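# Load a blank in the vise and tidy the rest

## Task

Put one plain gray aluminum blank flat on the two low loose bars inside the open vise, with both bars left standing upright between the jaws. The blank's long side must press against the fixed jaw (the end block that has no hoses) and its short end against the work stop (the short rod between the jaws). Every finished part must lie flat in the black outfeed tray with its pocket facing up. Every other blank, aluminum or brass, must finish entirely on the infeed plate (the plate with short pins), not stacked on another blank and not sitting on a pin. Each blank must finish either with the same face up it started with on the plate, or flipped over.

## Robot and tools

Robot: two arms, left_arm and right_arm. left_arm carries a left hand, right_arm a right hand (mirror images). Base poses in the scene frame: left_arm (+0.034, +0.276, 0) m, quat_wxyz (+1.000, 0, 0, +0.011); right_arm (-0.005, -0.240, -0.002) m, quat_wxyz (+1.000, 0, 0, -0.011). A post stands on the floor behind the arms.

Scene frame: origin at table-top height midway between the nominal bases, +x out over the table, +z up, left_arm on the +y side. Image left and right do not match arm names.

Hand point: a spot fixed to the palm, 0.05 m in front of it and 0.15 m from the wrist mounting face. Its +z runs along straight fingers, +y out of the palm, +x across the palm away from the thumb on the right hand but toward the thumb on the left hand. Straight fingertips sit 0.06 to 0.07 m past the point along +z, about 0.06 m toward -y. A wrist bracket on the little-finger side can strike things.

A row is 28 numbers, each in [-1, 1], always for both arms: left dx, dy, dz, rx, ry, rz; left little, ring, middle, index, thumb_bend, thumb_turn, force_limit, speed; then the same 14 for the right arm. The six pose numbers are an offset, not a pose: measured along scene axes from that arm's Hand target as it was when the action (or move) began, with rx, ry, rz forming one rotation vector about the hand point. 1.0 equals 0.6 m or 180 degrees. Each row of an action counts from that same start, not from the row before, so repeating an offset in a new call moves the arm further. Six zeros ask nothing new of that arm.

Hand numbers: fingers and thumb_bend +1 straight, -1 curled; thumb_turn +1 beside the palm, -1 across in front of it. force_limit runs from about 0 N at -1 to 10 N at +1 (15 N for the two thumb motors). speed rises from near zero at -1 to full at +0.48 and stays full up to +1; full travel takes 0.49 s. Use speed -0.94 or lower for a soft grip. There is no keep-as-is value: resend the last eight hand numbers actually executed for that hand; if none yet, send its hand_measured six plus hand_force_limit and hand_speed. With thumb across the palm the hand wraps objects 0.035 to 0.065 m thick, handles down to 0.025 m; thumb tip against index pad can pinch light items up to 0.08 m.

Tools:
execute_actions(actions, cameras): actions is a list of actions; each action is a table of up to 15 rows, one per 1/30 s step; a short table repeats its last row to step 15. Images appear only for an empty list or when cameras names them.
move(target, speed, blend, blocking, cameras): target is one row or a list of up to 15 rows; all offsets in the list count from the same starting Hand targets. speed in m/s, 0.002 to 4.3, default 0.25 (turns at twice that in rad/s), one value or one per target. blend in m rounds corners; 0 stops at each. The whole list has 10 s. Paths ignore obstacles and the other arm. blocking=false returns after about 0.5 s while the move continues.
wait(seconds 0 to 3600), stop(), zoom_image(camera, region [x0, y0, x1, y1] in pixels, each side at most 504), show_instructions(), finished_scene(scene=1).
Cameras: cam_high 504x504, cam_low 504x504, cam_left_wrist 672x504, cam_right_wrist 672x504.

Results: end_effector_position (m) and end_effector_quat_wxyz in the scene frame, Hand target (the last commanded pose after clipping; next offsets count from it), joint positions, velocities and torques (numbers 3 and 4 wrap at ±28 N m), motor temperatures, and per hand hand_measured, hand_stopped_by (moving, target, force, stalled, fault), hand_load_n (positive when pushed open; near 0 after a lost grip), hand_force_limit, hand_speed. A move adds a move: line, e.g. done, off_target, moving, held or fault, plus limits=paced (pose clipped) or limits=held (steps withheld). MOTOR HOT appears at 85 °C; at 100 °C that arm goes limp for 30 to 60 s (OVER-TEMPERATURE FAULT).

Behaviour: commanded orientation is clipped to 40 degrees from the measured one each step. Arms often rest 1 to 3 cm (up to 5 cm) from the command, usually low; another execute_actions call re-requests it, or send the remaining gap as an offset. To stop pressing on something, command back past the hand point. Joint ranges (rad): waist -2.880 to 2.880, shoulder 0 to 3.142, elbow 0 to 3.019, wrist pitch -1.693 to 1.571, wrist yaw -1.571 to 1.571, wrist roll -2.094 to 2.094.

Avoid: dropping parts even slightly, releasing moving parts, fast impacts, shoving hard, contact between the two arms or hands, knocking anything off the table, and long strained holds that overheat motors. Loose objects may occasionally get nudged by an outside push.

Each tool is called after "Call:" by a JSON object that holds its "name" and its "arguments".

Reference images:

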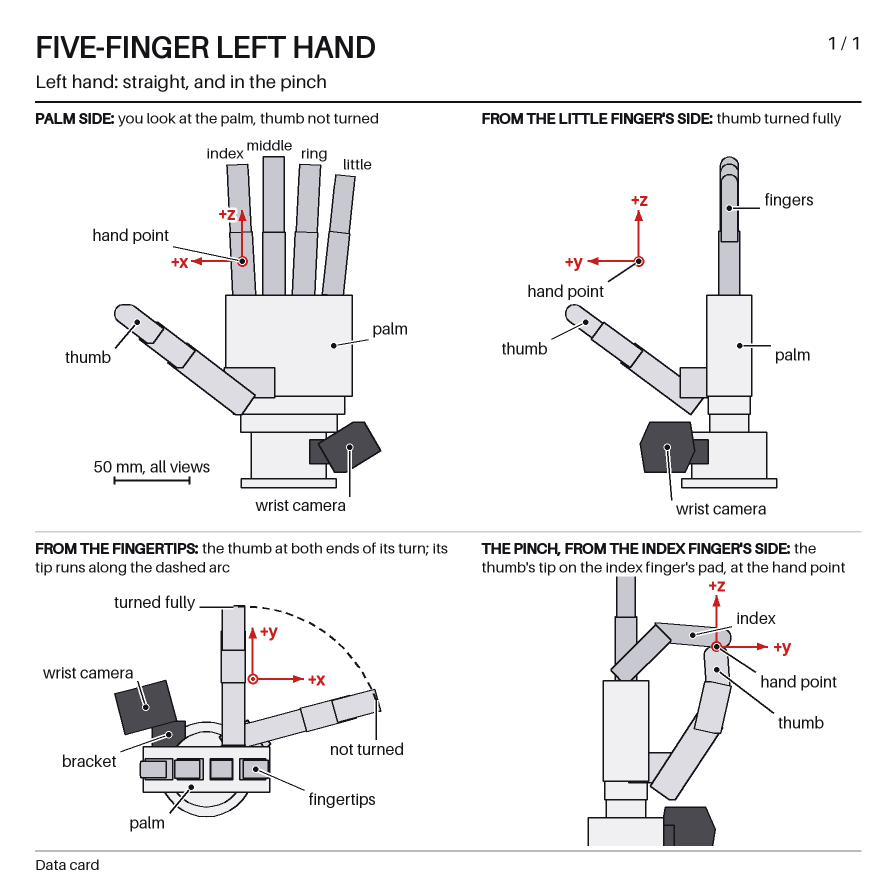

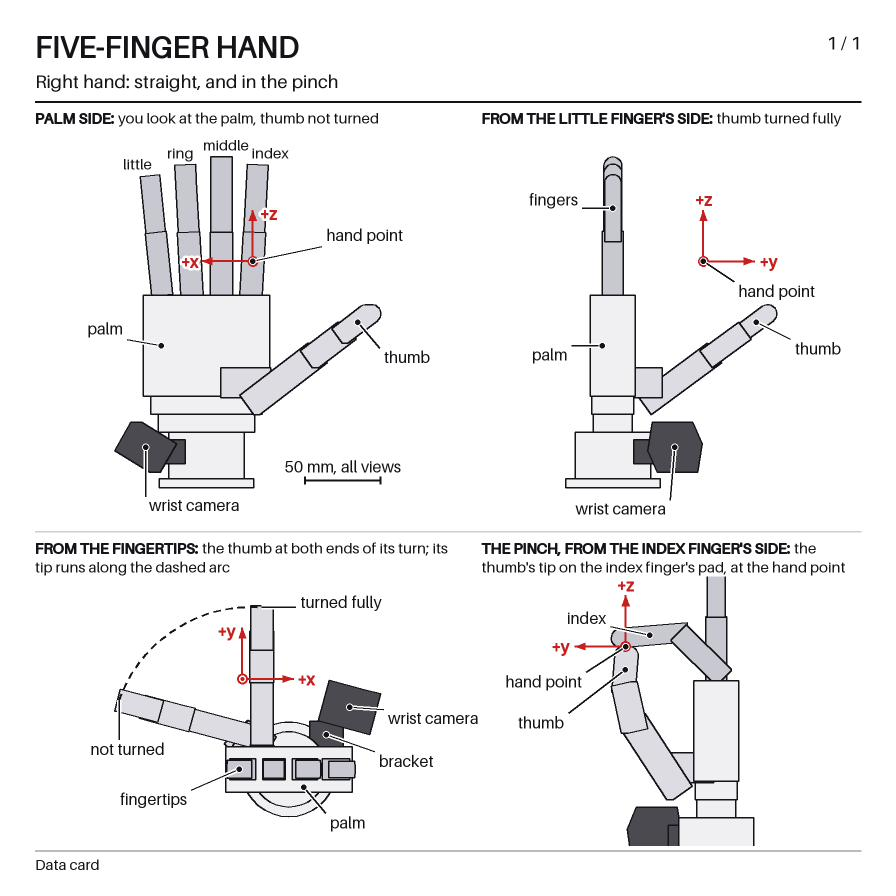

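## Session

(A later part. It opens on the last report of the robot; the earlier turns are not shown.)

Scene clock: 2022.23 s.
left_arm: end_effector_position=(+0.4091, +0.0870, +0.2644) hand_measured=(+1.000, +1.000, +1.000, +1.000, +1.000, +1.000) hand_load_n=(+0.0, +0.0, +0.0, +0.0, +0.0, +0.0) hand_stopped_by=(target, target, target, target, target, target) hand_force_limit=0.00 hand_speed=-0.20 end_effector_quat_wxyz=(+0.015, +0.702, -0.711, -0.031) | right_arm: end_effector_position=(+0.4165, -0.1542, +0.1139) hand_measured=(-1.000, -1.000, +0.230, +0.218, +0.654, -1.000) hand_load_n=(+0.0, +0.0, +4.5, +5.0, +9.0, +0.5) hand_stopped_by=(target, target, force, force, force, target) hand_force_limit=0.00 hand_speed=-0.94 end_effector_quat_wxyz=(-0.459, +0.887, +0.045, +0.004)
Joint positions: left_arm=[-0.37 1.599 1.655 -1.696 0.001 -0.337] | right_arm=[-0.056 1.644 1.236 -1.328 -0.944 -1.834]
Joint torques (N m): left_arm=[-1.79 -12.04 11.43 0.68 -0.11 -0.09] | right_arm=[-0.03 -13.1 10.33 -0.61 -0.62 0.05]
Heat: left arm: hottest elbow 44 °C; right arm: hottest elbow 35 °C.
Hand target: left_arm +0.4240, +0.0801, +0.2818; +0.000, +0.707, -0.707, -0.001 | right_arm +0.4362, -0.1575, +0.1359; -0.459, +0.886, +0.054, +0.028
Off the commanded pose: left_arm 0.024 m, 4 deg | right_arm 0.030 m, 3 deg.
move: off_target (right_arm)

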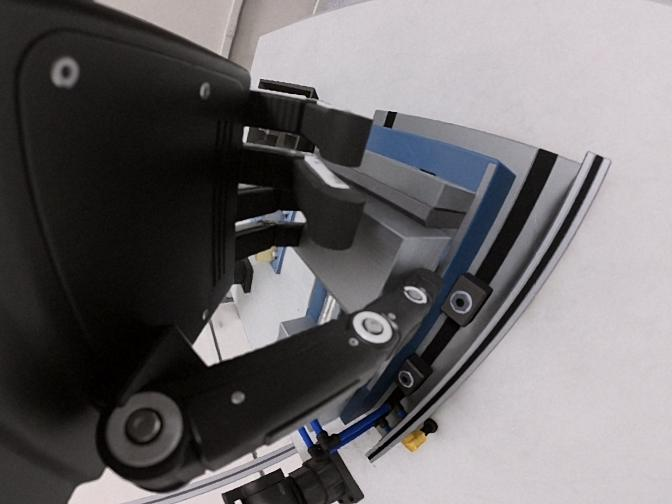

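Call:
{"name": "move", "arguments": {"target": [[0,0,0,0,0,0,1,1,1,1,1,1,0,-0.2, -0.034,0,-0.010,0,0,0,-1,-1,0.1,0.1,0.34,-1,0.0,-0.94],[0,0,0,0,0,0,1,1,1,1,1,1,0,-0.2, 0.007,0,-0.005,0,0,0,-1,-1,0.1,0.1,0.34,-1,0.0,-0.94]], "speed": 0.02, "blend": [0.0, 0.0], "cameras": ["cam_right_wrist","cam_left_wrist"]}}

Call:
{"name": "zoom_image", "arguments": {"camera": "cam_right_wrist", "region": [340, 160, 480, 300]}}

Call:
{"name": "zoom_image", "arguments": {"camera": "cam_left_wrist", "region": [360, 250, 420, 310]}}

Scene clock: 2035.43 s.
left_arm: end_effector_position=(+0.4091, +0.0870, +0.2644) hand_measured=(+1.000, +1.000, +1.000, +1.000, +1.000, +1.000) hand_load_n=(+0.0, +0.0, +0.0, +0.0, +0.0, +0.0) hand_stopped_by=(target, target, target, target, target, target) hand_force_limit=0.00 hand_speed=-0.20 end_effector_quat_wxyz=(+0.015, +0.702, -0.711, -0.031) | right_arm: end_effector_position=(+0.4168, -0.1544, +0.1111) hand_measured=(-1.000, -1.000, +0.230, +0.218, +0.654, -1.000) hand_load_n=(+0.0, +0.0, +4.5, +5.0, +8.5, +0.5) hand_stopped_by=(target, target, force, force, force, target) hand_force_limit=0.00 hand_speed=-0.94 end_effector_quat_wxyz=(-0.459, +0.887, +0.042, -0.002)
Joint positions: left_arm=[-0.37 1.599 1.655 -1.696 0.001 -0.337] | right_arm=[-0.056 1.657 1.242 -1.336 -0.943 -1.834]
Joint torques (N m): left_arm=[-1.73 -12.04 11.44 0.68 -0.11 -0.1] | right_arm=[-0.15 -12.81 10.41 -0.47 -0.59 0.09]
Heat: left arm: hottest elbow 44 °C; right arm: hottest elbow 36 °C.
Hand target: left_arm +0.4240, +0.0801, +0.2818; +0.000, +0.707, -0.707, -0.001 | right_arm +0.4404, -0.1575, +0.1329; -0.459, +0.886, +0.054, +0.028
Off the commanded pose: left_arm 0.024 m, 4 deg | right_arm 0.032 m, 4 deg.
move: off_target (right_arm)
Images, in order (width x height): cam_left_wrist 672x504, cam_right_wrist 672x504.

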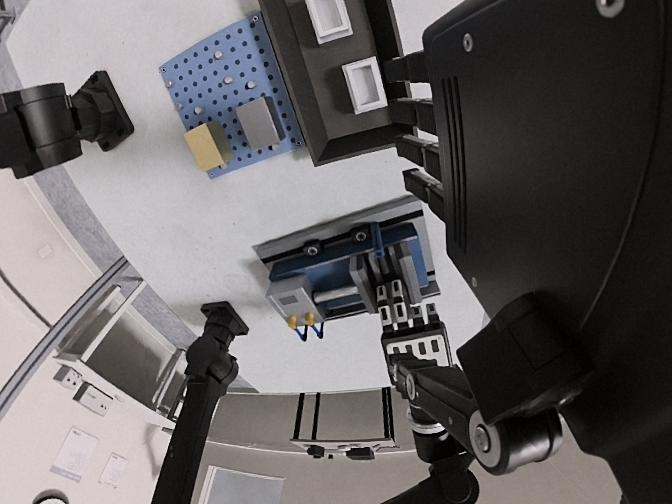

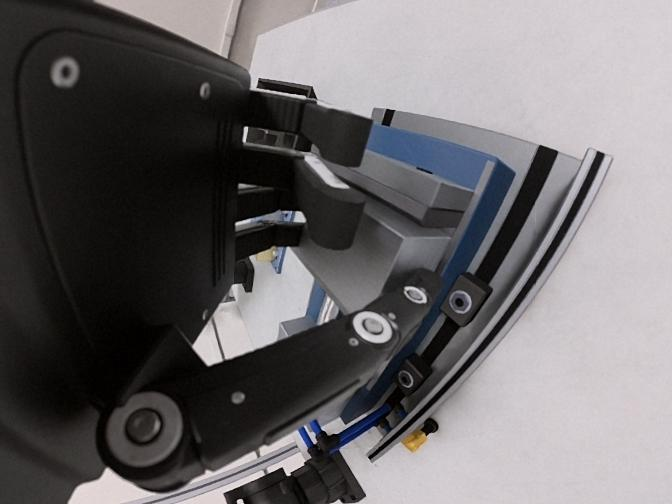

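Scaled by 3.600 from the camera's image (finer frame: 960x720).

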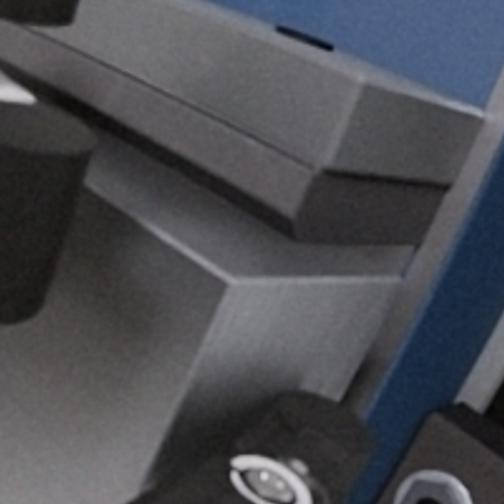

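Scaled by 8.400 from the camera's image (finer frame: 960x720).

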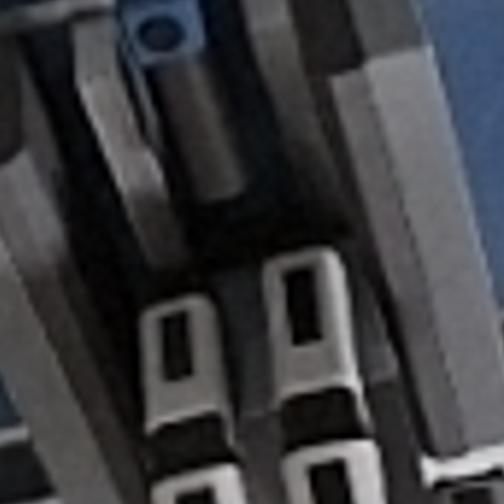

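Call:
{"name": "move", "arguments": {"target": [[0,0,0,0,0,0,1,1,1,1,1,1,0,-0.2, -0.038,0,-0.004,0,0,0,-1,-1,0.1,0.1,0.34,-1,0.0,-0.94],[0,0,0,0,0,0,1,1,1,1,1,1,0,-0.2, 0.007,0,0,0,0,0,-1,-1,0.1,0.1,0.34,-1,0.0,-0.94]], "speed": 0.02, "cameras": ["cam_right_wrist","cam_left_wrist"]}}

Call:
{"name": "zoom_image", "arguments": {"camera": "cam_right_wrist", "region": [340, 160, 480, 300]}}

Call:
{"name": "zoom_image", "arguments": {"camera": "cam_left_wrist", "region": [360, 250, 420, 310]}}

Scene clock: 2045.60 s.
left_arm: end_effector_position=(+0.4091, +0.0870, +0.2644) hand_measured=(+1.000, +1.000, +1.000, +1.000, +1.000, +1.000) hand_load_n=(+0.0, -0.5, +0.0, +0.0, +0.0, +0.0) hand_stopped_by=(target, target, target, target, target, target) hand_force_limit=0.00 hand_speed=-0.20 end_effector_quat_wxyz=(+0.015, +0.702, -0.711, -0.031) | right_arm: end_effector_position=(+0.4168, -0.1538, +0.1098) hand_measured=(-1.000, -1.000, +0.230, +0.218, +0.654, -1.000) hand_load_n=(+0.0, +0.0, +4.5, +5.0, +9.0, +0.5) hand_stopped_by=(target, target, force, force, force, target) hand_force_limit=0.00 hand_speed=-0.94 end_effector_quat_wxyz=(-0.460, +0.887, +0.039, -0.008)
Joint positions: left_arm=[-0.37 1.599 1.655 -1.696 0.001 -0.337] | right_arm=[-0.054 1.666 1.248 -1.345 -0.943 -1.834]
Joint torques (N m): left_arm=[-1.73 -12.04 11.44 0.69 -0.11 -0.1] | right_arm=[-0.15 -13.04 10.81 -0.28 -0.68 0.09]
Heat: left arm: hottest elbow 44 °C; right arm: hottest elbow 37 °C.
Hand target: left_arm +0.4240, +0.0801, +0.2818; +0.000, +0.707, -0.707, -0.001 | right_arm +0.4446, -0.1575, +0.1329; -0.459, +0.886, +0.054, +0.028
Off the commanded pose: left_arm 0.024 m, 4 deg | right_arm 0.036 m, 4 deg.
move: off_target (right_arm)
Images, in order (width x height): cam_left_wrist 672x504, cam_right_wrist 672x504.

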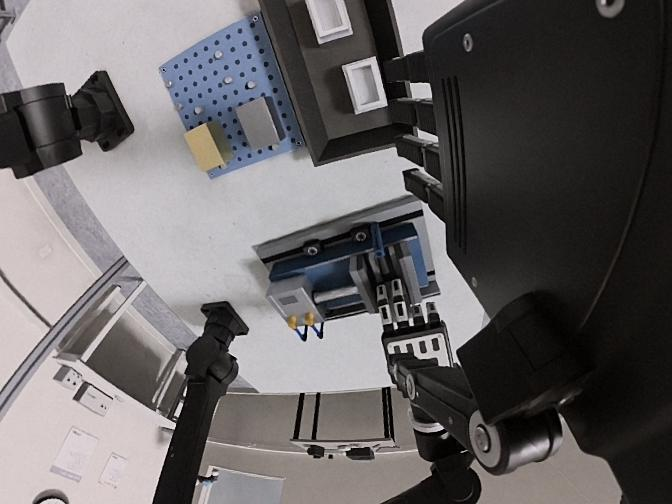

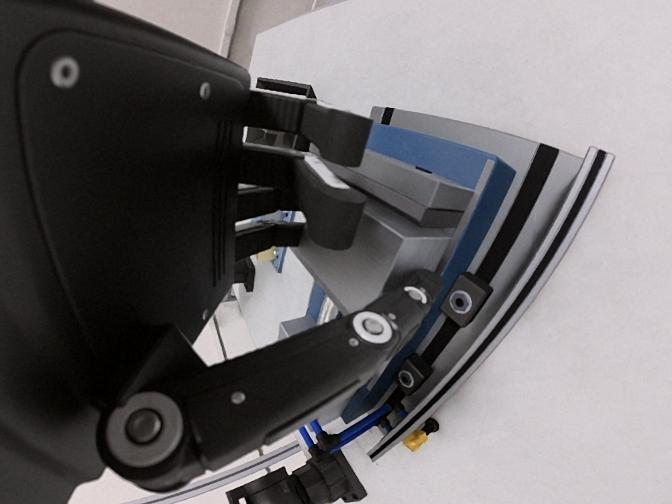

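Scaled by 3.600 from the camera's image (finer frame: 960x720).

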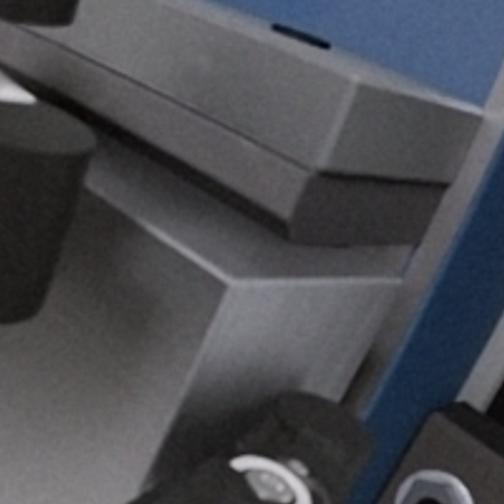

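Scaled by 8.400 from the camera's image (finer frame: 960x720).

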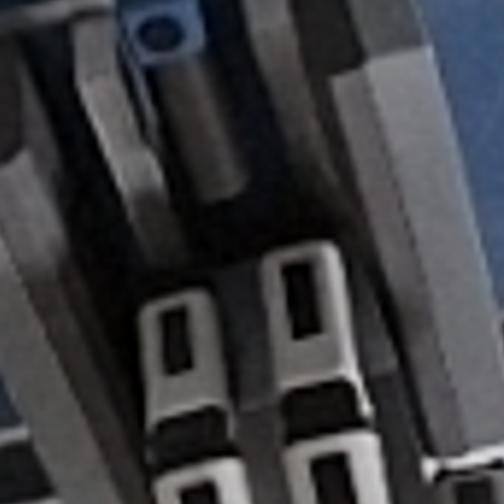

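Call:
{"name": "zoom_image", "arguments": {"camera": "cam_left_wrist", "region": [392, 275, 422, 305]}}

Call:
{"name": "zoom_image", "arguments": {"camera": "cam_left_wrist", "region": [375, 255, 425, 315]}}

Scaled by 16.800 from the camera's image (finer frame: 960x720).

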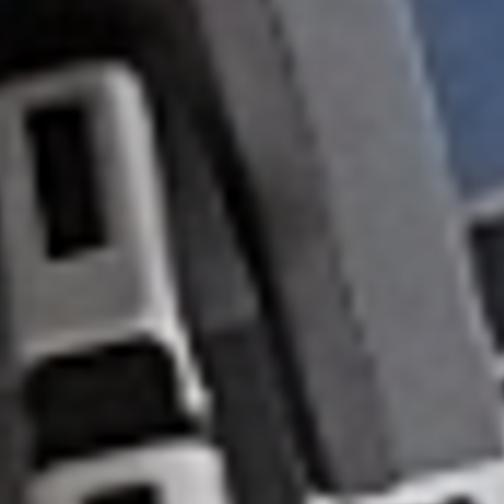

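Scaled by 8.400 from the camera's image (finer frame: 960x720).

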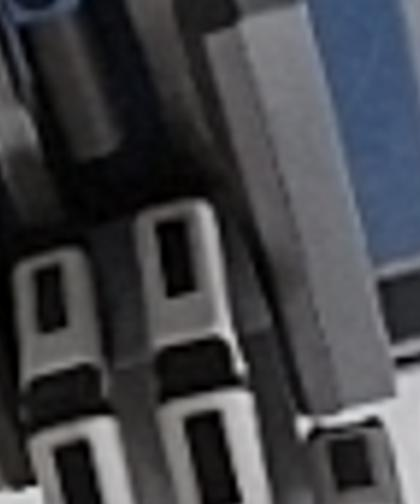

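Call:
{"name": "move", "arguments": {"target": [[0,0,0,0,0,0,1,1,1,1,1,1,0,-0.2, -0.055,0,0,0,0,0,-1,-1,0.1,0.1,0.34,-1,0.0,-0.94]], "speed": 0.02, "cameras": []}}

Scene clock: 2067.47 s.
left_arm: end_effector_position=(+0.4091, +0.0870, +0.2644) hand_measured=(+1.000, +1.000, +1.000, +1.000, +1.000, +1.000) hand_load_n=(+0.0, +0.0, +0.0, +0.0, +0.0, +0.0) hand_stopped_by=(target, target, target, target, target, target) hand_force_limit=0.00 hand_speed=-0.20 end_effector_quat_wxyz=(+0.015, +0.702, -0.711, -0.031) | right_arm: end_effector_position=(+0.4077, -0.1535, +0.1161) hand_measured=(-1.000, -1.000, +0.230, +0.218, +0.654, -1.000) hand_load_n=(+0.0, +0.0, +4.5, +5.0, +8.5, +0.0) hand_stopped_by=(target, target, force, force, force, target) hand_force_limit=0.00 hand_speed=-0.94 end_effector_quat_wxyz=(-0.458, +0.888, +0.053, +0.009)
Joint positions: left_arm=[-0.37 1.599 1.655 -1.696 0.001 -0.337] | right_arm=[-0.054 1.615 1.208 -1.325 -0.941 -1.849]
Joint torques (N m): left_arm=[-1.73 -11.93 11.43 0.65 -0.11 -0.09] | right_arm=[-0.73 -14.39 6.69 -0.13 -0.7 0.04]
Heat: left arm: hottest elbow 44 °C; right arm: hottest elbow 39 °C.
Hand target: left_arm +0.4240, +0.0801, +0.2818; +0.000, +0.707, -0.707, -0.001 | right_arm +0.4116, -0.1575, +0.1329; -0.459, +0.886, +0.054, +0.028
Off the commanded pose: left_arm 0.024 m, 4 deg | right_arm 0.018 m, 2 deg.
move: off_target (right_arm)

Call:
{"name": "move", "arguments": {"target": [[0,0,0,0,0,0,1,1,1,1,1,1,0,-0.2, 0.048,0,0,0,0,0,-1,-1,0.1,0.1,0.34,-1,0.0,-0.94]], "speed": 0.02, "cameras": ["cam_right_wrist","cam_left_wrist"]}}

Call:
{"name": "zoom_image", "arguments": {"camera": "cam_right_wrist", "region": [340, 160, 480, 300]}}

Call:
{"name": "zoom_image", "arguments": {"camera": "cam_left_wrist", "region": [375, 255, 425, 315]}}

Scene clock: 2073.63 s.
left_arm: end_effector_position=(+0.4091, +0.0870, +0.2644) hand_measured=(+1.000, +1.000, +1.000, +1.000, +1.000, +1.000) hand_load_n=(+0.0, +0.0, +0.0, +0.0, +0.0, +0.0) hand_stopped_by=(target, target, target, target, target, target) hand_force_limit=0.00 hand_speed=-0.20 end_effector_quat_wxyz=(+0.015, +0.702, -0.711, -0.031) | right_arm: end_effector_position=(+0.4165, -0.1547, +0.1098) hand_measured=(-1.000, -1.000, +0.230, +0.218, +0.654, -1.000) hand_load_n=(+0.0, +0.0, +4.0, +5.0, +8.5, +1.0) hand_stopped_by=(target, target, force, force, force, target) hand_force_limit=0.00 hand_speed=-0.94 end_effector_quat_wxyz=(-0.459, +0.887, +0.044, -0.002)
Joint positions: left_arm=[-0.37 1.599 1.655 -1.696 0.001 -0.337] | right_arm=[-0.056 1.658 1.241 -1.336 -0.941 -1.84]
Joint torques (N m): left_arm=[-1.73 -12.1 11.43 0.66 -0.12 -0.1] | right_arm=[-0.21 -12.92 10.45 -0.47 -0.72 0.11]
Heat: left arm: hottest elbow 44 °C; right arm: hottest elbow 39 °C.
Hand target: left_arm +0.4240, +0.0801, +0.2818; +0.000, +0.707, -0.707, -0.001 | right_arm +0.4404, -0.1575, +0.1329; -0.459, +0.886, +0.054, +0.028
Off the commanded pose: left_arm 0.024 m, 4 deg | right_arm 0.033 m, 4 deg.
move: off_target (right_arm)
Images, in order (width x height): cam_left_wrist 672x504, cam_right_wrist 672x504.

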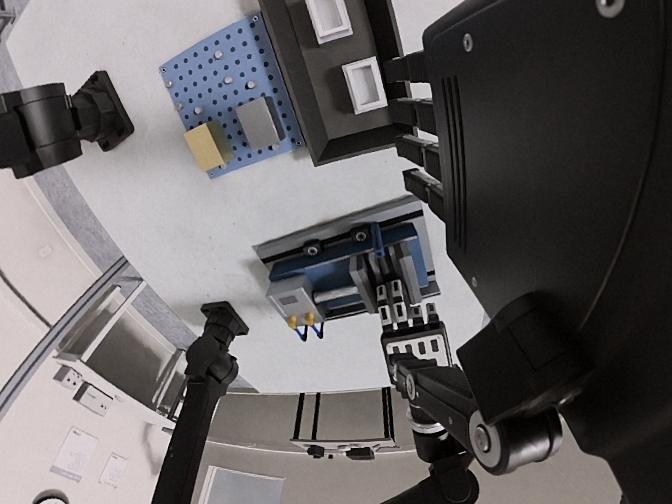

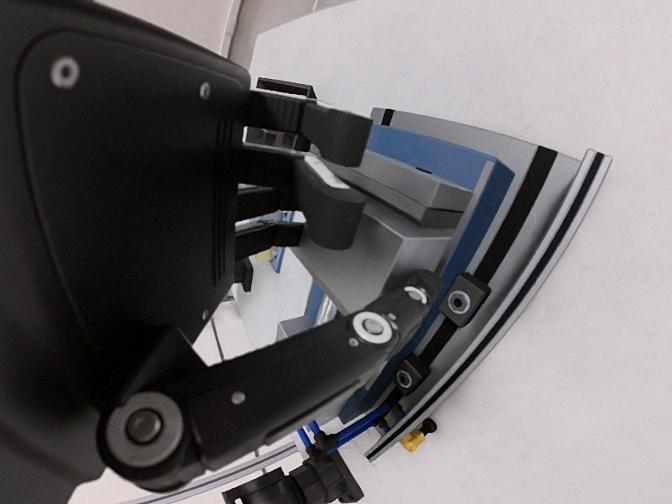

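Scaled by 3.600 from the camera's image (finer frame: 960x720).

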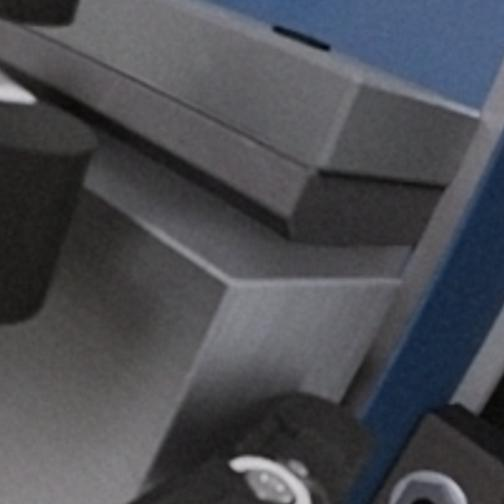

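Scaled by 8.400 from the camera's image (finer frame: 960x720).

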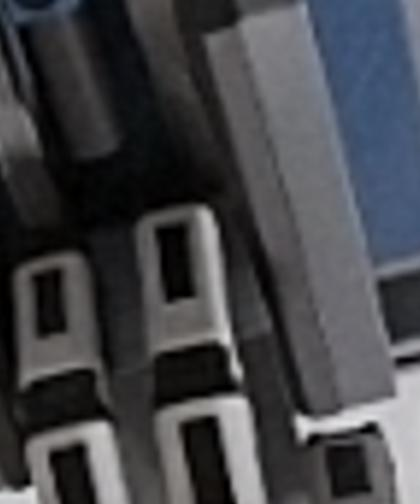

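Call:
{"name": "move", "arguments": {"target": [[0,0,0,0,0,0,1,1,1,1,1,1,0,-0.2, 0.007,0,0.003,0,0,0,-1,-1,0.1,0.1,0.34,-1,0.0,-0.94]], "speed": 0.02, "cameras": []}}

Scene clock: 2095.87 s.
left_arm: end_effector_position=(+0.4091, +0.0870, +0.2644) hand_measured=(+1.000, +1.000, +1.000, +1.000, +1.000, +1.000) hand_load_n=(+0.0, +0.0, +0.0, +0.0, +0.0, -0.5) hand_stopped_by=(target, target, target, target, target, target) hand_force_limit=0.00 hand_speed=-0.20 end_effector_quat_wxyz=(+0.015, +0.702, -0.711, -0.031) | right_arm: end_effector_position=(+0.4174, -0.1548, +0.1107) hand_measured=(-1.000, -1.000, +0.230, +0.218, +0.654, -1.000) hand_load_n=(+0.0, +0.0, +4.5, +5.0, +8.5, +0.5) hand_stopped_by=(target, target, force, force, force, target) hand_force_limit=0.00 hand_speed=-0.94 end_effector_quat_wxyz=(-0.459, +0.887, +0.040, -0.007)
Joint positions: left_arm=[-0.37 1.599 1.655 -1.696 0.001 -0.337] | right_arm=[-0.056 1.666 1.251 -1.348 -0.941 -1.835]
Joint torques (N m): left_arm=[-1.85 -12.04 11.45 0.68 -0.12 -0.1] | right_arm=[-0.15 -13.22 10.88 -0.27 -0.72 0.08]
Motor temperatures (°C): left_arm=[21 25 44 22 21 22] | right_arm=[21 27 40 23 25 22]
Heat: left arm: hottest elbow 44 °C; right arm: hottest elbow 40 °C.
Hand target: left_arm +0.4240, +0.0801, +0.2818; +0.000, +0.707, -0.707, -0.001 | right_arm +0.4446, -0.1575, +0.1347; -0.459, +0.886, +0.054, +0.028
Off the commanded pose: left_arm 0.024 m, 4 deg | right_arm 0.036 m, 4 deg.
move: off_target (right_arm)

Call:
{"name": "move", "arguments": {"target": [[0,0,0,0,0,0,1,1,1,1,1,1,0,-0.2, 0.007,0,0.003,0,0,0,-1,-1,0.1,0.1,0.34,-1,0.0,-0.94]], "speed": 0.02, "cameras": ["cam_right_wrist","cam_left_wrist"]}}

Call:
{"name": "zoom_image", "arguments": {"camera": "cam_right_wrist", "region": [340, 160, 480, 300]}}

Call:
{"name": "zoom_image", "arguments": {"camera": "cam_left_wrist", "region": [375, 255, 425, 315]}}

Scene clock: 2100.63 s.
left_arm: end_effector_position=(+0.4091, +0.0870, +0.2644) hand_measured=(+1.000, +1.000, +1.000, +1.000, +1.000, +1.000) hand_load_n=(+0.0, +0.0, +0.0, +0.0, +0.0, +0.0) hand_stopped_by=(target, target, target, target, target, target) hand_force_limit=0.00 hand_speed=-0.20 end_effector_quat_wxyz=(+0.015, +0.702, -0.711, -0.031) | right_arm: end_effector_position=(+0.4174, -0.1543, +0.1117) hand_measured=(-1.000, -1.000, +0.230, +0.218, +0.654, -1.000) hand_load_n=(+0.0, +0.0, +4.0, +5.0, +8.5, +0.5) hand_stopped_by=(target, target, force, force, force, target) hand_force_limit=0.00 hand_speed=-0.94 end_effector_quat_wxyz=(-0.459, +0.888, +0.036, -0.013)
Joint positions: left_arm=[-0.37 1.599 1.655 -1.696 0.001 -0.337] | right_arm=[-0.054 1.672 1.261 -1.361 -0.94 -1.829]
Joint torques (N m): left_arm=[-1.9 -12.1 11.43 0.69 -0.11 -0.09] | right_arm=[0.21 -12.98 11.26 -0.13 -0.78 0.06]
Heat: left arm: hottest elbow 44 °C; right arm: hottest elbow 39 °C.
Hand target: left_arm +0.4240, +0.0801, +0.2818; +0.000, +0.707, -0.707, -0.001 | right_arm +0.4488, -0.1575, +0.1365; -0.459, +0.886, +0.054, +0.028
Off the commanded pose: left_arm 0.024 m, 4 deg | right_arm 0.040 m, 5 deg.
move: off_target (right_arm)
Images, in order (width x height): cam_left_wrist 672x504, cam_right_wrist 672x504.

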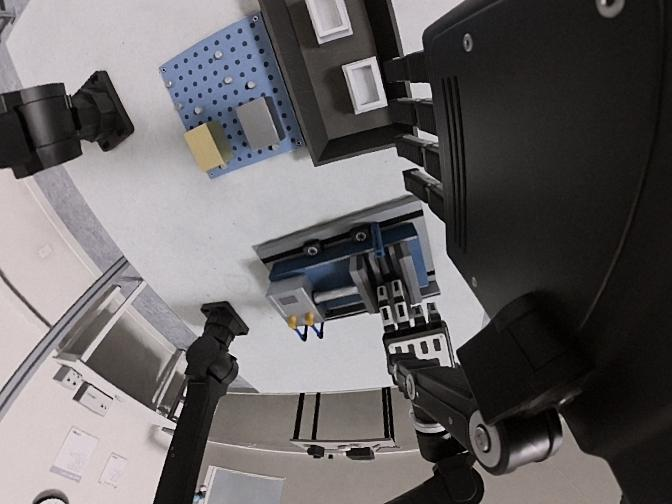

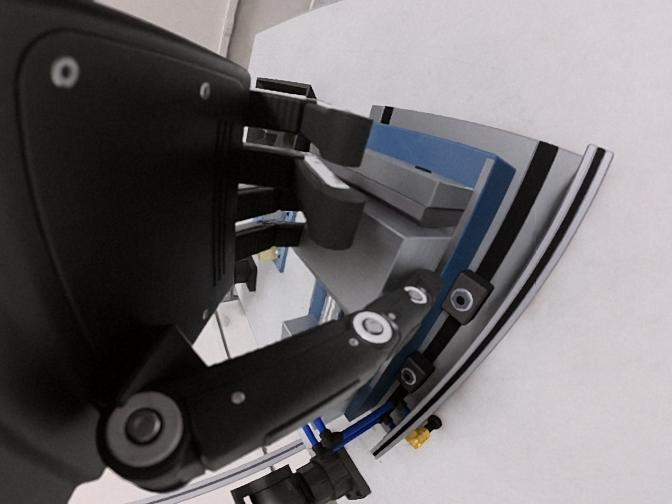

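Scaled by 3.600 from the camera's image (finer frame: 960x720).

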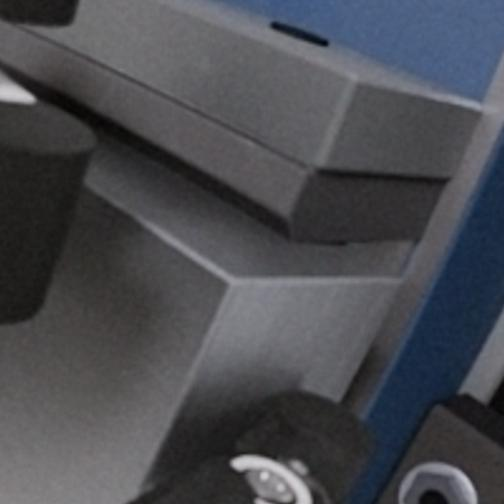

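Scaled by 8.400 from the camera's image (finer frame: 960x720).

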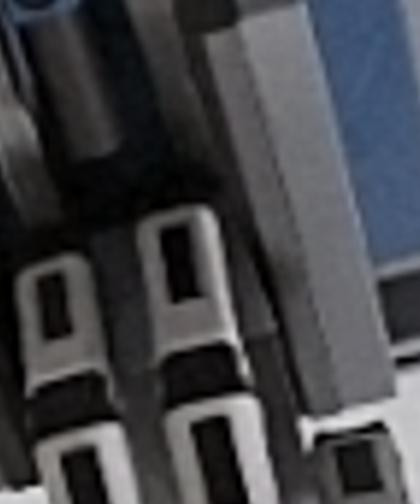

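Call:
{"name": "move", "arguments": {"target": [[0,0,0,0,0,0,1,1,1,1,1,1,0,-0.2, -0.040,0,0.004,0,0,0,-1,-1,0.1,0.1,0.34,-1,0.0,-0.94]], "speed": 0.02, "cameras": ["cam_right_wrist"]}}

Call:
{"name": "zoom_image", "arguments": {"camera": "cam_right_wrist", "region": [340, 160, 480, 300]}}

Scene clock: 2169.17 s.
left_arm: end_effector_position=(+0.4091, +0.0870, +0.2644) hand_measured=(+1.000, +1.000, +1.000, +1.000, +1.000, +1.000) hand_load_n=(+0.0, +0.0, +0.0, +0.0, +0.0, +0.0) hand_stopped_by=(target, target, target, target, target, target) hand_force_limit=0.00 hand_speed=-0.20 end_effector_quat_wxyz=(+0.015, +0.702, -0.711, -0.031) | right_arm: end_effector_position=(+0.4171, -0.1537, +0.1202) hand_measured=(-1.000, -1.000, +0.230, +0.218, +0.654, -1.000) hand_load_n=(+0.0, +0.0, +4.0, +5.0, +8.5, +0.5) hand_stopped_by=(target, target, force, force, force, target) hand_force_limit=0.00 hand_speed=-0.94 end_effector_quat_wxyz=(-0.457, +0.888, +0.046, +0.002)
Joint positions: left_arm=[-0.37 1.599 1.655 -1.696 0.001 -0.337] | right_arm=[-0.053 1.641 1.251 -1.35 -0.94 -1.835]
Joint torques (N m): left_arm=[-1.67 -12.16 11.43 0.7 -0.11 -0.1] | right_arm=[0.26 -14.68 7.25 0.03 -0.75 -0.01]
Heat: left arm: hottest elbow 44 °C; right arm: hottest elbow 40 °C.
Hand target: left_arm +0.4240, +0.0801, +0.2818; +0.000, +0.707, -0.707, -0.001 | right_arm +0.4248, -0.1575, +0.1389; -0.459, +0.886, +0.054, +0.028
Off the commanded pose: left_arm 0.024 m, 4 deg | right_arm 0.021 m, 3 deg.
move: off_target (right_arm)

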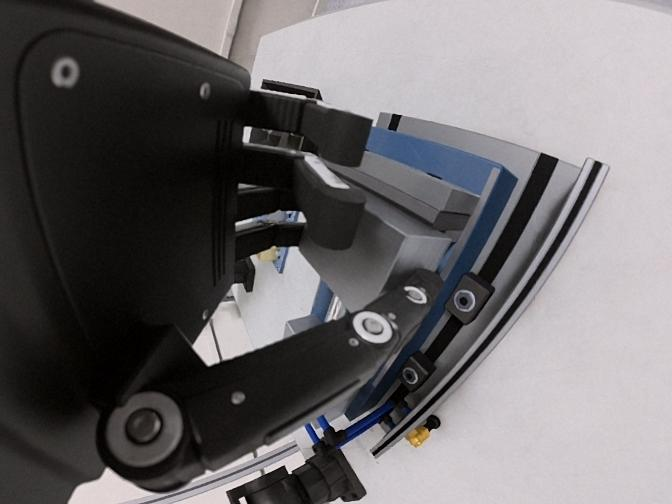

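Scaled by 3.600 from the camera's image (finer frame: 960x720).

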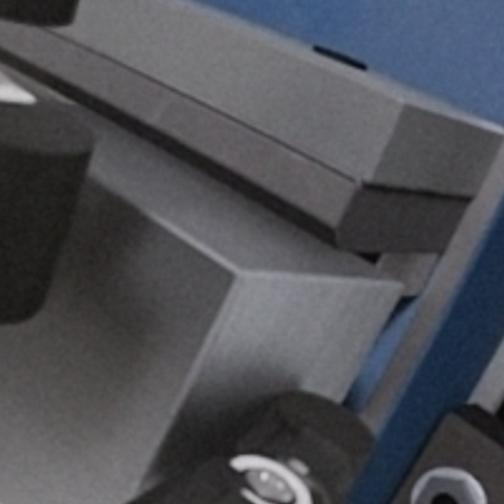

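Call:
{"name": "move", "arguments": {"target": [[0,0,0,0,0,0,1,1,1,1,1,1,0,-0.2, -0.003,0,-0.030,0,0,0,-1,-1,0.1,0.1,0.34,-1,0.0,-0.94]], "speed": 0.02, "cameras": ["cam_right_wrist"]}}

Call:
{"name": "zoom_image", "arguments": {"camera": "cam_right_wrist", "region": [340, 160, 480, 300]}}

Scene clock: 2177.33 s.
left_arm: end_effector_position=(+0.4091, +0.0870, +0.2644) hand_measured=(+1.000, +1.000, +1.000, +1.000, +1.000, +1.000) hand_load_n=(+0.0, +0.0, +0.0, +0.0, +0.0, +0.0) hand_stopped_by=(target, target, target, target, target, target) hand_force_limit=0.00 hand_speed=-0.20 end_effector_quat_wxyz=(+0.015, +0.702, -0.711, -0.031) | right_arm: end_effector_position=(+0.4145, -0.1542, +0.1096) hand_measured=(-1.000, -1.000, +0.230, +0.218, +0.654, -1.000) hand_load_n=(+0.0, +0.0, +4.5, +5.0, +8.5, +0.5) hand_stopped_by=(target, target, force, force, force, target) hand_force_limit=0.00 hand_speed=-0.94 end_effector_quat_wxyz=(-0.457, +0.888, +0.048, +0.006)
Joint positions: left_arm=[-0.37 1.599 1.655 -1.696 0.001 -0.337] | right_arm=[-0.054 1.641 1.222 -1.315 -0.94 -1.838]
Joint torques (N m): left_arm=[-1.79 -11.93 11.41 0.7 -0.12 -0.09] | right_arm=[-0.73 -13.74 6.69 0.24 -0.75 -0.01]
Heat: left arm: hottest elbow 44 °C; right arm: hottest elbow 39 °C.
Hand target: left_arm +0.4240, +0.0801, +0.2818; +0.000, +0.707, -0.707, -0.001 | right_arm +0.4230, -0.1575, +0.1209; -0.459, +0.886, +0.054, +0.028
Off the commanded pose: left_arm 0.024 m, 4 deg | right_arm 0.015 m, 3 deg.
move: off_target (right_arm)

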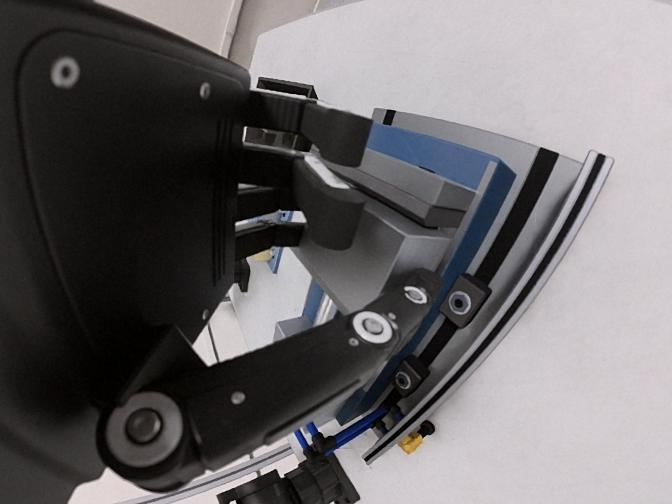

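Scaled by 3.600 from the camera's image (finer frame: 960x720).

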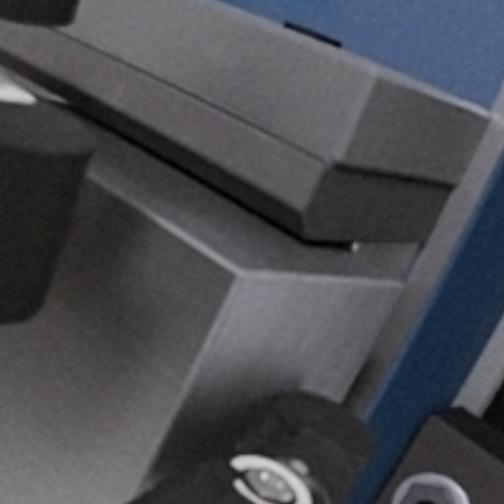

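Call:
{"name": "move", "arguments": {"target": [[0,0,0,0,0,0,1,1,1,1,1,1,0,-0.2, 0,0,-0.006,0,0,0,-1,-1,0.1,0.1,0.34,-1,0.0,-0.94]], "speed": 0.02, "cameras": []}}

Scene clock: 2180.03 s.
left_arm: end_effector_position=(+0.4091, +0.0870, +0.2644) hand_measured=(+1.000, +1.000, +1.000, +1.000, +1.000, +1.000) hand_load_n=(+0.0, +0.0, +0.0, +0.0, -0.5, +0.0) hand_stopped_by=(target, target, target, target, target, target) hand_force_limit=0.00 hand_speed=-0.20 end_effector_quat_wxyz=(+0.015, +0.702, -0.711, -0.031) | right_arm: end_effector_position=(+0.4144, -0.1539, +0.1086) hand_measured=(-1.000, -1.000, +0.230, +0.218, +0.654, -1.000) hand_load_n=(+0.0, +0.0, +4.5, +5.0, +8.5, +0.5) hand_stopped_by=(target, target, force, force, force, target) hand_force_limit=0.00 hand_speed=-0.94 end_effector_quat_wxyz=(-0.458, +0.888, +0.049, +0.006)
Joint positions: left_arm=[-0.37 1.599 1.655 -1.696 0.001 -0.337] | right_arm=[-0.054 1.641 1.219 -1.31 -0.941 -1.838]
Joint torques (N m): left_arm=[-1.73 -12.1 11.45 0.72 -0.11 -0.1] | right_arm=[-0.09 -13.22 6.57 0.35 -0.73 -0.03]
Heat: left arm: hottest elbow 44 °C; right arm: hottest elbow 39 °C.
Hand target: left_arm +0.4240, +0.0801, +0.2818; +0.000, +0.707, -0.707, -0.001 | right_arm +0.4230, -0.1575, +0.1173; -0.459, +0.886, +0.054, +0.028
Off the commanded pose: left_arm 0.024 m, 4 deg | right_arm 0.013 m, 3 deg.
move: off_target (right_arm)

Call:
{"name": "move", "arguments": {"target": [[0,0,0,0,0,0,1,1,1,1,1,1,0,-0.2, 0,0,-0.006,0,0,0,-1,-1,0.1,0.1,0.34,-1,0.0,-0.94]], "speed": 0.02, "cameras": ["cam_right_wrist"]}}

Call:
{"name": "zoom_image", "arguments": {"camera": "cam_right_wrist", "region": [340, 160, 480, 300]}}

Scene clock: 2184.07 s.
left_arm: end_effector_position=(+0.4091, +0.0870, +0.2644) hand_measured=(+1.000, +1.000, +1.000, +1.000, +1.000, +1.000) hand_load_n=(+0.0, +0.0, +0.0, +0.0, +0.0, +0.0) hand_stopped_by=(target, target, target, target, target, target) hand_force_limit=0.00 hand_speed=-0.20 end_effector_quat_wxyz=(+0.015, +0.702, -0.711, -0.031) | right_arm: end_effector_position=(+0.4142, -0.1542, +0.1078) hand_measured=(-1.000, -1.000, +0.230, +0.218, +0.654, -1.000) hand_load_n=(+0.0, +0.0, +5.0, +5.0, +8.0, +0.5) hand_stopped_by=(target, target, force, force, force, target) hand_force_limit=0.00 hand_speed=-0.94 end_effector_quat_wxyz=(-0.458, +0.888, +0.044, +0.006)
Joint positions: left_arm=[-0.37 1.599 1.655 -1.696 0.001 -0.337] | right_arm=[-0.056 1.641 1.216 -1.304 -0.943 -1.829]
Joint torques (N m): left_arm=[-1.85 -12.1 11.44 0.66 -0.11 -0.09] | right_arm=[-0.5 -13.16 6.49 0.51 -0.66 -0.04]
Heat: left arm: hottest elbow 44 °C; right arm: hottest elbow 39 °C.
Hand target: left_arm +0.4240, +0.0801, +0.2818; +0.000, +0.707, -0.707, -0.001 | right_arm +0.4230, -0.1575, +0.1137; -0.459, +0.886, +0.054, +0.028
Off the commanded pose: left_arm 0.024 m, 4 deg | right_arm 0.011 m, 3 deg.
move: off_target (right_arm)

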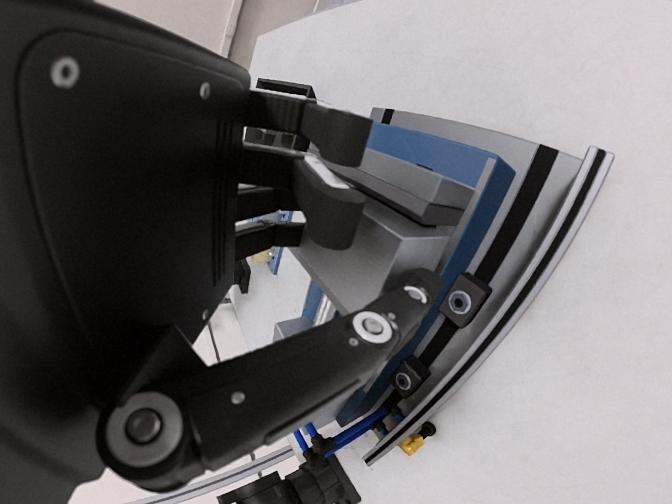

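Scaled by 3.600 from the camera's image (finer frame: 960x720).

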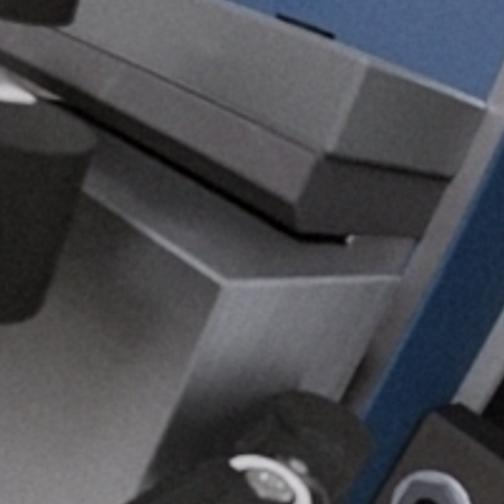

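Call:
{"name": "move", "arguments": {"target": [[0,0,0,0,0,0,1,1,1,1,1,1,0,-0.2, 0,0,0,0,0,0,-1,-1,0.1,0.1,0.69,-1,0.0,-0.95],[0,0,0,0,0,0,1,1,1,1,1,1,0,-0.2, 0,0,0,0,0,0,-1,-1,0.1,0.1,0.76,-1,0.0,-0.95],[0,0,0,0,0,0,1,1,1,1,1,1,0,-0.2, 0,0,0,0,0,0,-1,-1,0.36,0.36,0.78,-1,0.0,-0.93]], "speed": 0.02, "cameras": ["cam_right_wrist","cam_left_wrist"]}}

Call:
{"name": "zoom_image", "arguments": {"camera": "cam_right_wrist", "region": [340, 160, 480, 300]}}

Call:
{"name": "zoom_image", "arguments": {"camera": "cam_left_wrist", "region": [360, 250, 420, 310]}}

Scene clock: 2194.80 s.
left_arm: end_effector_position=(+0.4091, +0.0870, +0.2644) hand_measured=(+1.000, +1.000, +1.000, +1.000, +1.000, +1.000) hand_load_n=(+0.0, +0.0, +0.0, +0.0, +0.0, +0.0) hand_stopped_by=(target, target, target, target, target, target) hand_force_limit=0.00 hand_speed=-0.20 end_effector_quat_wxyz=(+0.015, +0.702, -0.711, -0.031) | right_arm: end_effector_position=(+0.4141, -0.1527, +0.1074) hand_measured=(-1.000, -1.000, +0.360, +0.360, +0.780, -1.000) hand_load_n=(+0.0, +0.5, +0.0, +0.0, +0.0, +0.0) hand_stopped_by=(target, target, target, target, target, target) hand_force_limit=0.00 hand_speed=-0.93 end_effector_quat_wxyz=(-0.459, +0.887, +0.046, +0.006)
Joint positions: left_arm=[-0.37 1.599 1.655 -1.696 0.001 -0.337] | right_arm=[-0.053 1.641 1.215 -1.301 -0.944 -1.829]
Joint torques (N m): left_arm=[-1.79 -11.99 11.41 0.7 -0.11 -0.09] | right_arm=[-0.21 -13.1 6.48 0.38 -0.61 -0.03]
Heat: left arm: hottest elbow 45 °C; right arm: hottest elbow 38 °C.
Hand target: left_arm +0.4240, +0.0801, +0.2818; +0.000, +0.707, -0.707, -0.001 | right_arm +0.4230, -0.1575, +0.1137; -0.459, +0.886, +0.054, +0.028
Off the commanded pose: left_arm 0.024 m, 4 deg | right_arm 0.012 m, 3 deg.
move: done; target 2's new numbers were sent with right_arm's hand 0.011 m and 3 deg from that target; target 3's new numbers were sent with right_arm's hand 0.012 m and 3 deg from that target
Images, in order (width x height): cam_left_wrist 672x504, cam_right_wrist 672x504.

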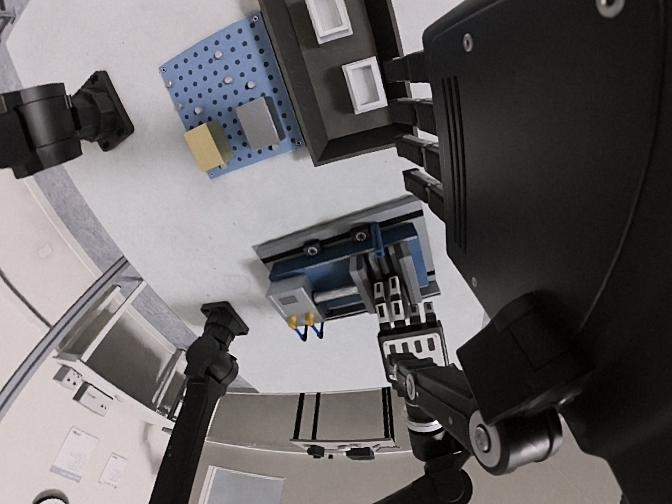

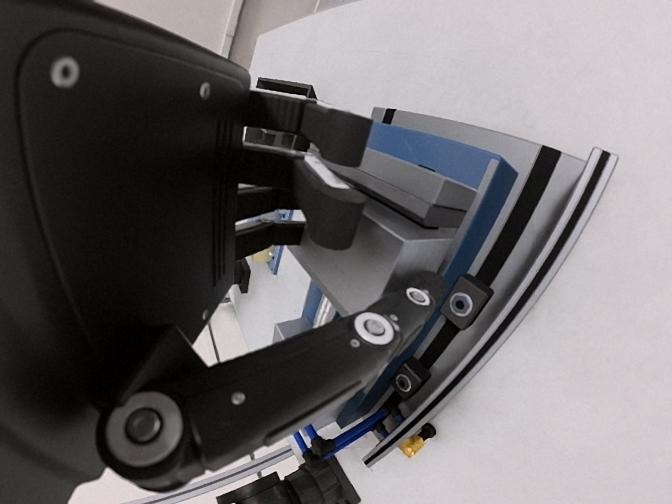

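Scaled by 3.600 from the camera's image (finer frame: 960x720).

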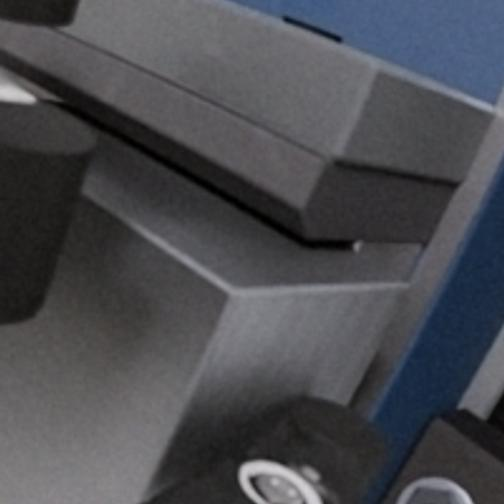

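Scaled by 8.400 from the camera's image (finer frame: 960x720).

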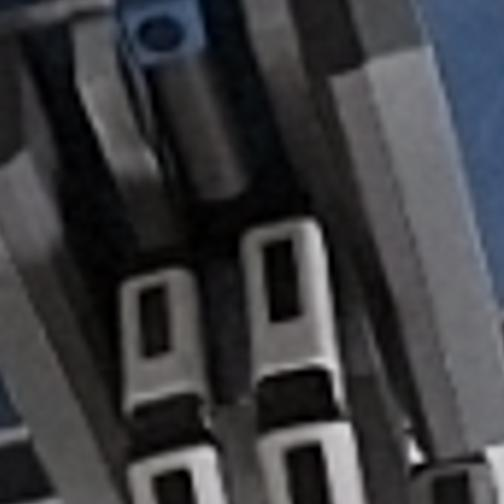

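Call:
{"name": "move", "arguments": {"target": [[0,0,0,0,0,0,1,1,1,1,1,1,0,-0.2, 0.003,0,0.038,0,0,0,-1,-1,0.36,0.36,0.78,-1,0.0,-0.93]], "speed": 0.03, "cameras": []}}

Scene clock: 2200.47 s.
left_arm: end_effector_position=(+0.4091, +0.0870, +0.2644) hand_measured=(+1.000, +1.000, +1.000, +1.000, +1.000, +1.000) hand_load_n=(+0.5, +0.0, +0.0, +0.0, +0.0, +0.0) hand_stopped_by=(target, target, target, target, target, target) hand_force_limit=0.00 hand_speed=-0.20 end_effector_quat_wxyz=(+0.015, +0.702, -0.711, -0.031) | right_arm: end_effector_position=(+0.4060, -0.1521, +0.1147) hand_measured=(-1.000, -1.000, +0.360, +0.360, +0.780, -1.000) hand_load_n=(+0.0, +0.0, +0.0, +0.0, +0.0, +0.0) hand_stopped_by=(target, target, target, target, target, target) hand_force_limit=0.00 hand_speed=-0.93 end_effector_quat_wxyz=(-0.460, +0.887, +0.040, -0.005)
Joint positions: left_arm=[-0.37 1.599 1.655 -1.696 0.001 -0.337] | right_arm=[-0.053 1.629 1.216 -1.339 -0.944 -1.829]
Joint torques (N m): left_arm=[-1.73 -11.99 11.4 0.66 -0.11 -0.08] | right_arm=[-0.38 -13.63 9.36 -0.55 -0.59 -0.01]
Heat: left arm: hottest elbow 45 °C; right arm: hottest elbow 38 °C.
Hand target: left_arm +0.4240, +0.0801, +0.2818; +0.000, +0.707, -0.707, -0.001 | right_arm +0.4248, -0.1575, +0.1365; -0.459, +0.886, +0.054, +0.028
Off the commanded pose: left_arm 0.024 m, 4 deg | right_arm 0.029 m, 4 deg.
move: off_target (right_arm)

Call:
{"name": "move", "arguments": {"target": [[0,0,0,0,0,0,1,1,1,1,1,1,0,-0.2, 0.016,0,0.018,0,0,0,-1,-1,0.36,0.36,0.78,-1,0.0,-0.93]], "speed": 0.03, "cameras": []}}

Scene clock: 2203.73 s.
left_arm: end_effector_position=(+0.4091, +0.0870, +0.2644) hand_measured=(+1.000, +1.000, +1.000, +1.000, +1.000, +1.000) hand_load_n=(+0.0, +0.0, +0.0, +0.0, +0.0, +0.0) hand_stopped_by=(target, target, target, target, target, target) hand_force_limit=0.00 hand_speed=-0.20 end_effector_quat_wxyz=(+0.015, +0.702, -0.711, -0.031) | right_arm: end_effector_position=(+0.4168, -0.1529, +0.1305) hand_measured=(-1.000, -1.000, +0.360, +0.360, +0.780, -1.000) hand_load_n=(+0.0, +0.0, +0.0, +0.0, +0.0, +0.0) hand_stopped_by=(target, target, target, target, target, target) hand_force_limit=0.00 hand_speed=-0.93 end_effector_quat_wxyz=(-0.459, +0.887, +0.044, +0.003)
Joint positions: left_arm=[-0.37 1.599 1.655 -1.696 0.001 -0.337] | right_arm=[-0.053 1.629 1.264 -1.37 -0.944 -1.829]
Joint torques (N m): left_arm=[-1.79 -11.99 11.47 0.65 -0.12 -0.1] | right_arm=[0.32 -12.45 9.46 -0.61 -0.62 0.01]
Heat: left arm: hottest elbow 45 °C; right arm: hottest elbow 38 °C.
Hand target: left_arm +0.4240, +0.0801, +0.2818; +0.000, +0.707, -0.707, -0.001 | right_arm +0.4344, -0.1575, +0.1473; -0.459, +0.886, +0.054, +0.028
Off the commanded pose: left_arm 0.024 m, 4 deg | right_arm 0.025 m, 3 deg.
move: off_target (right_arm)


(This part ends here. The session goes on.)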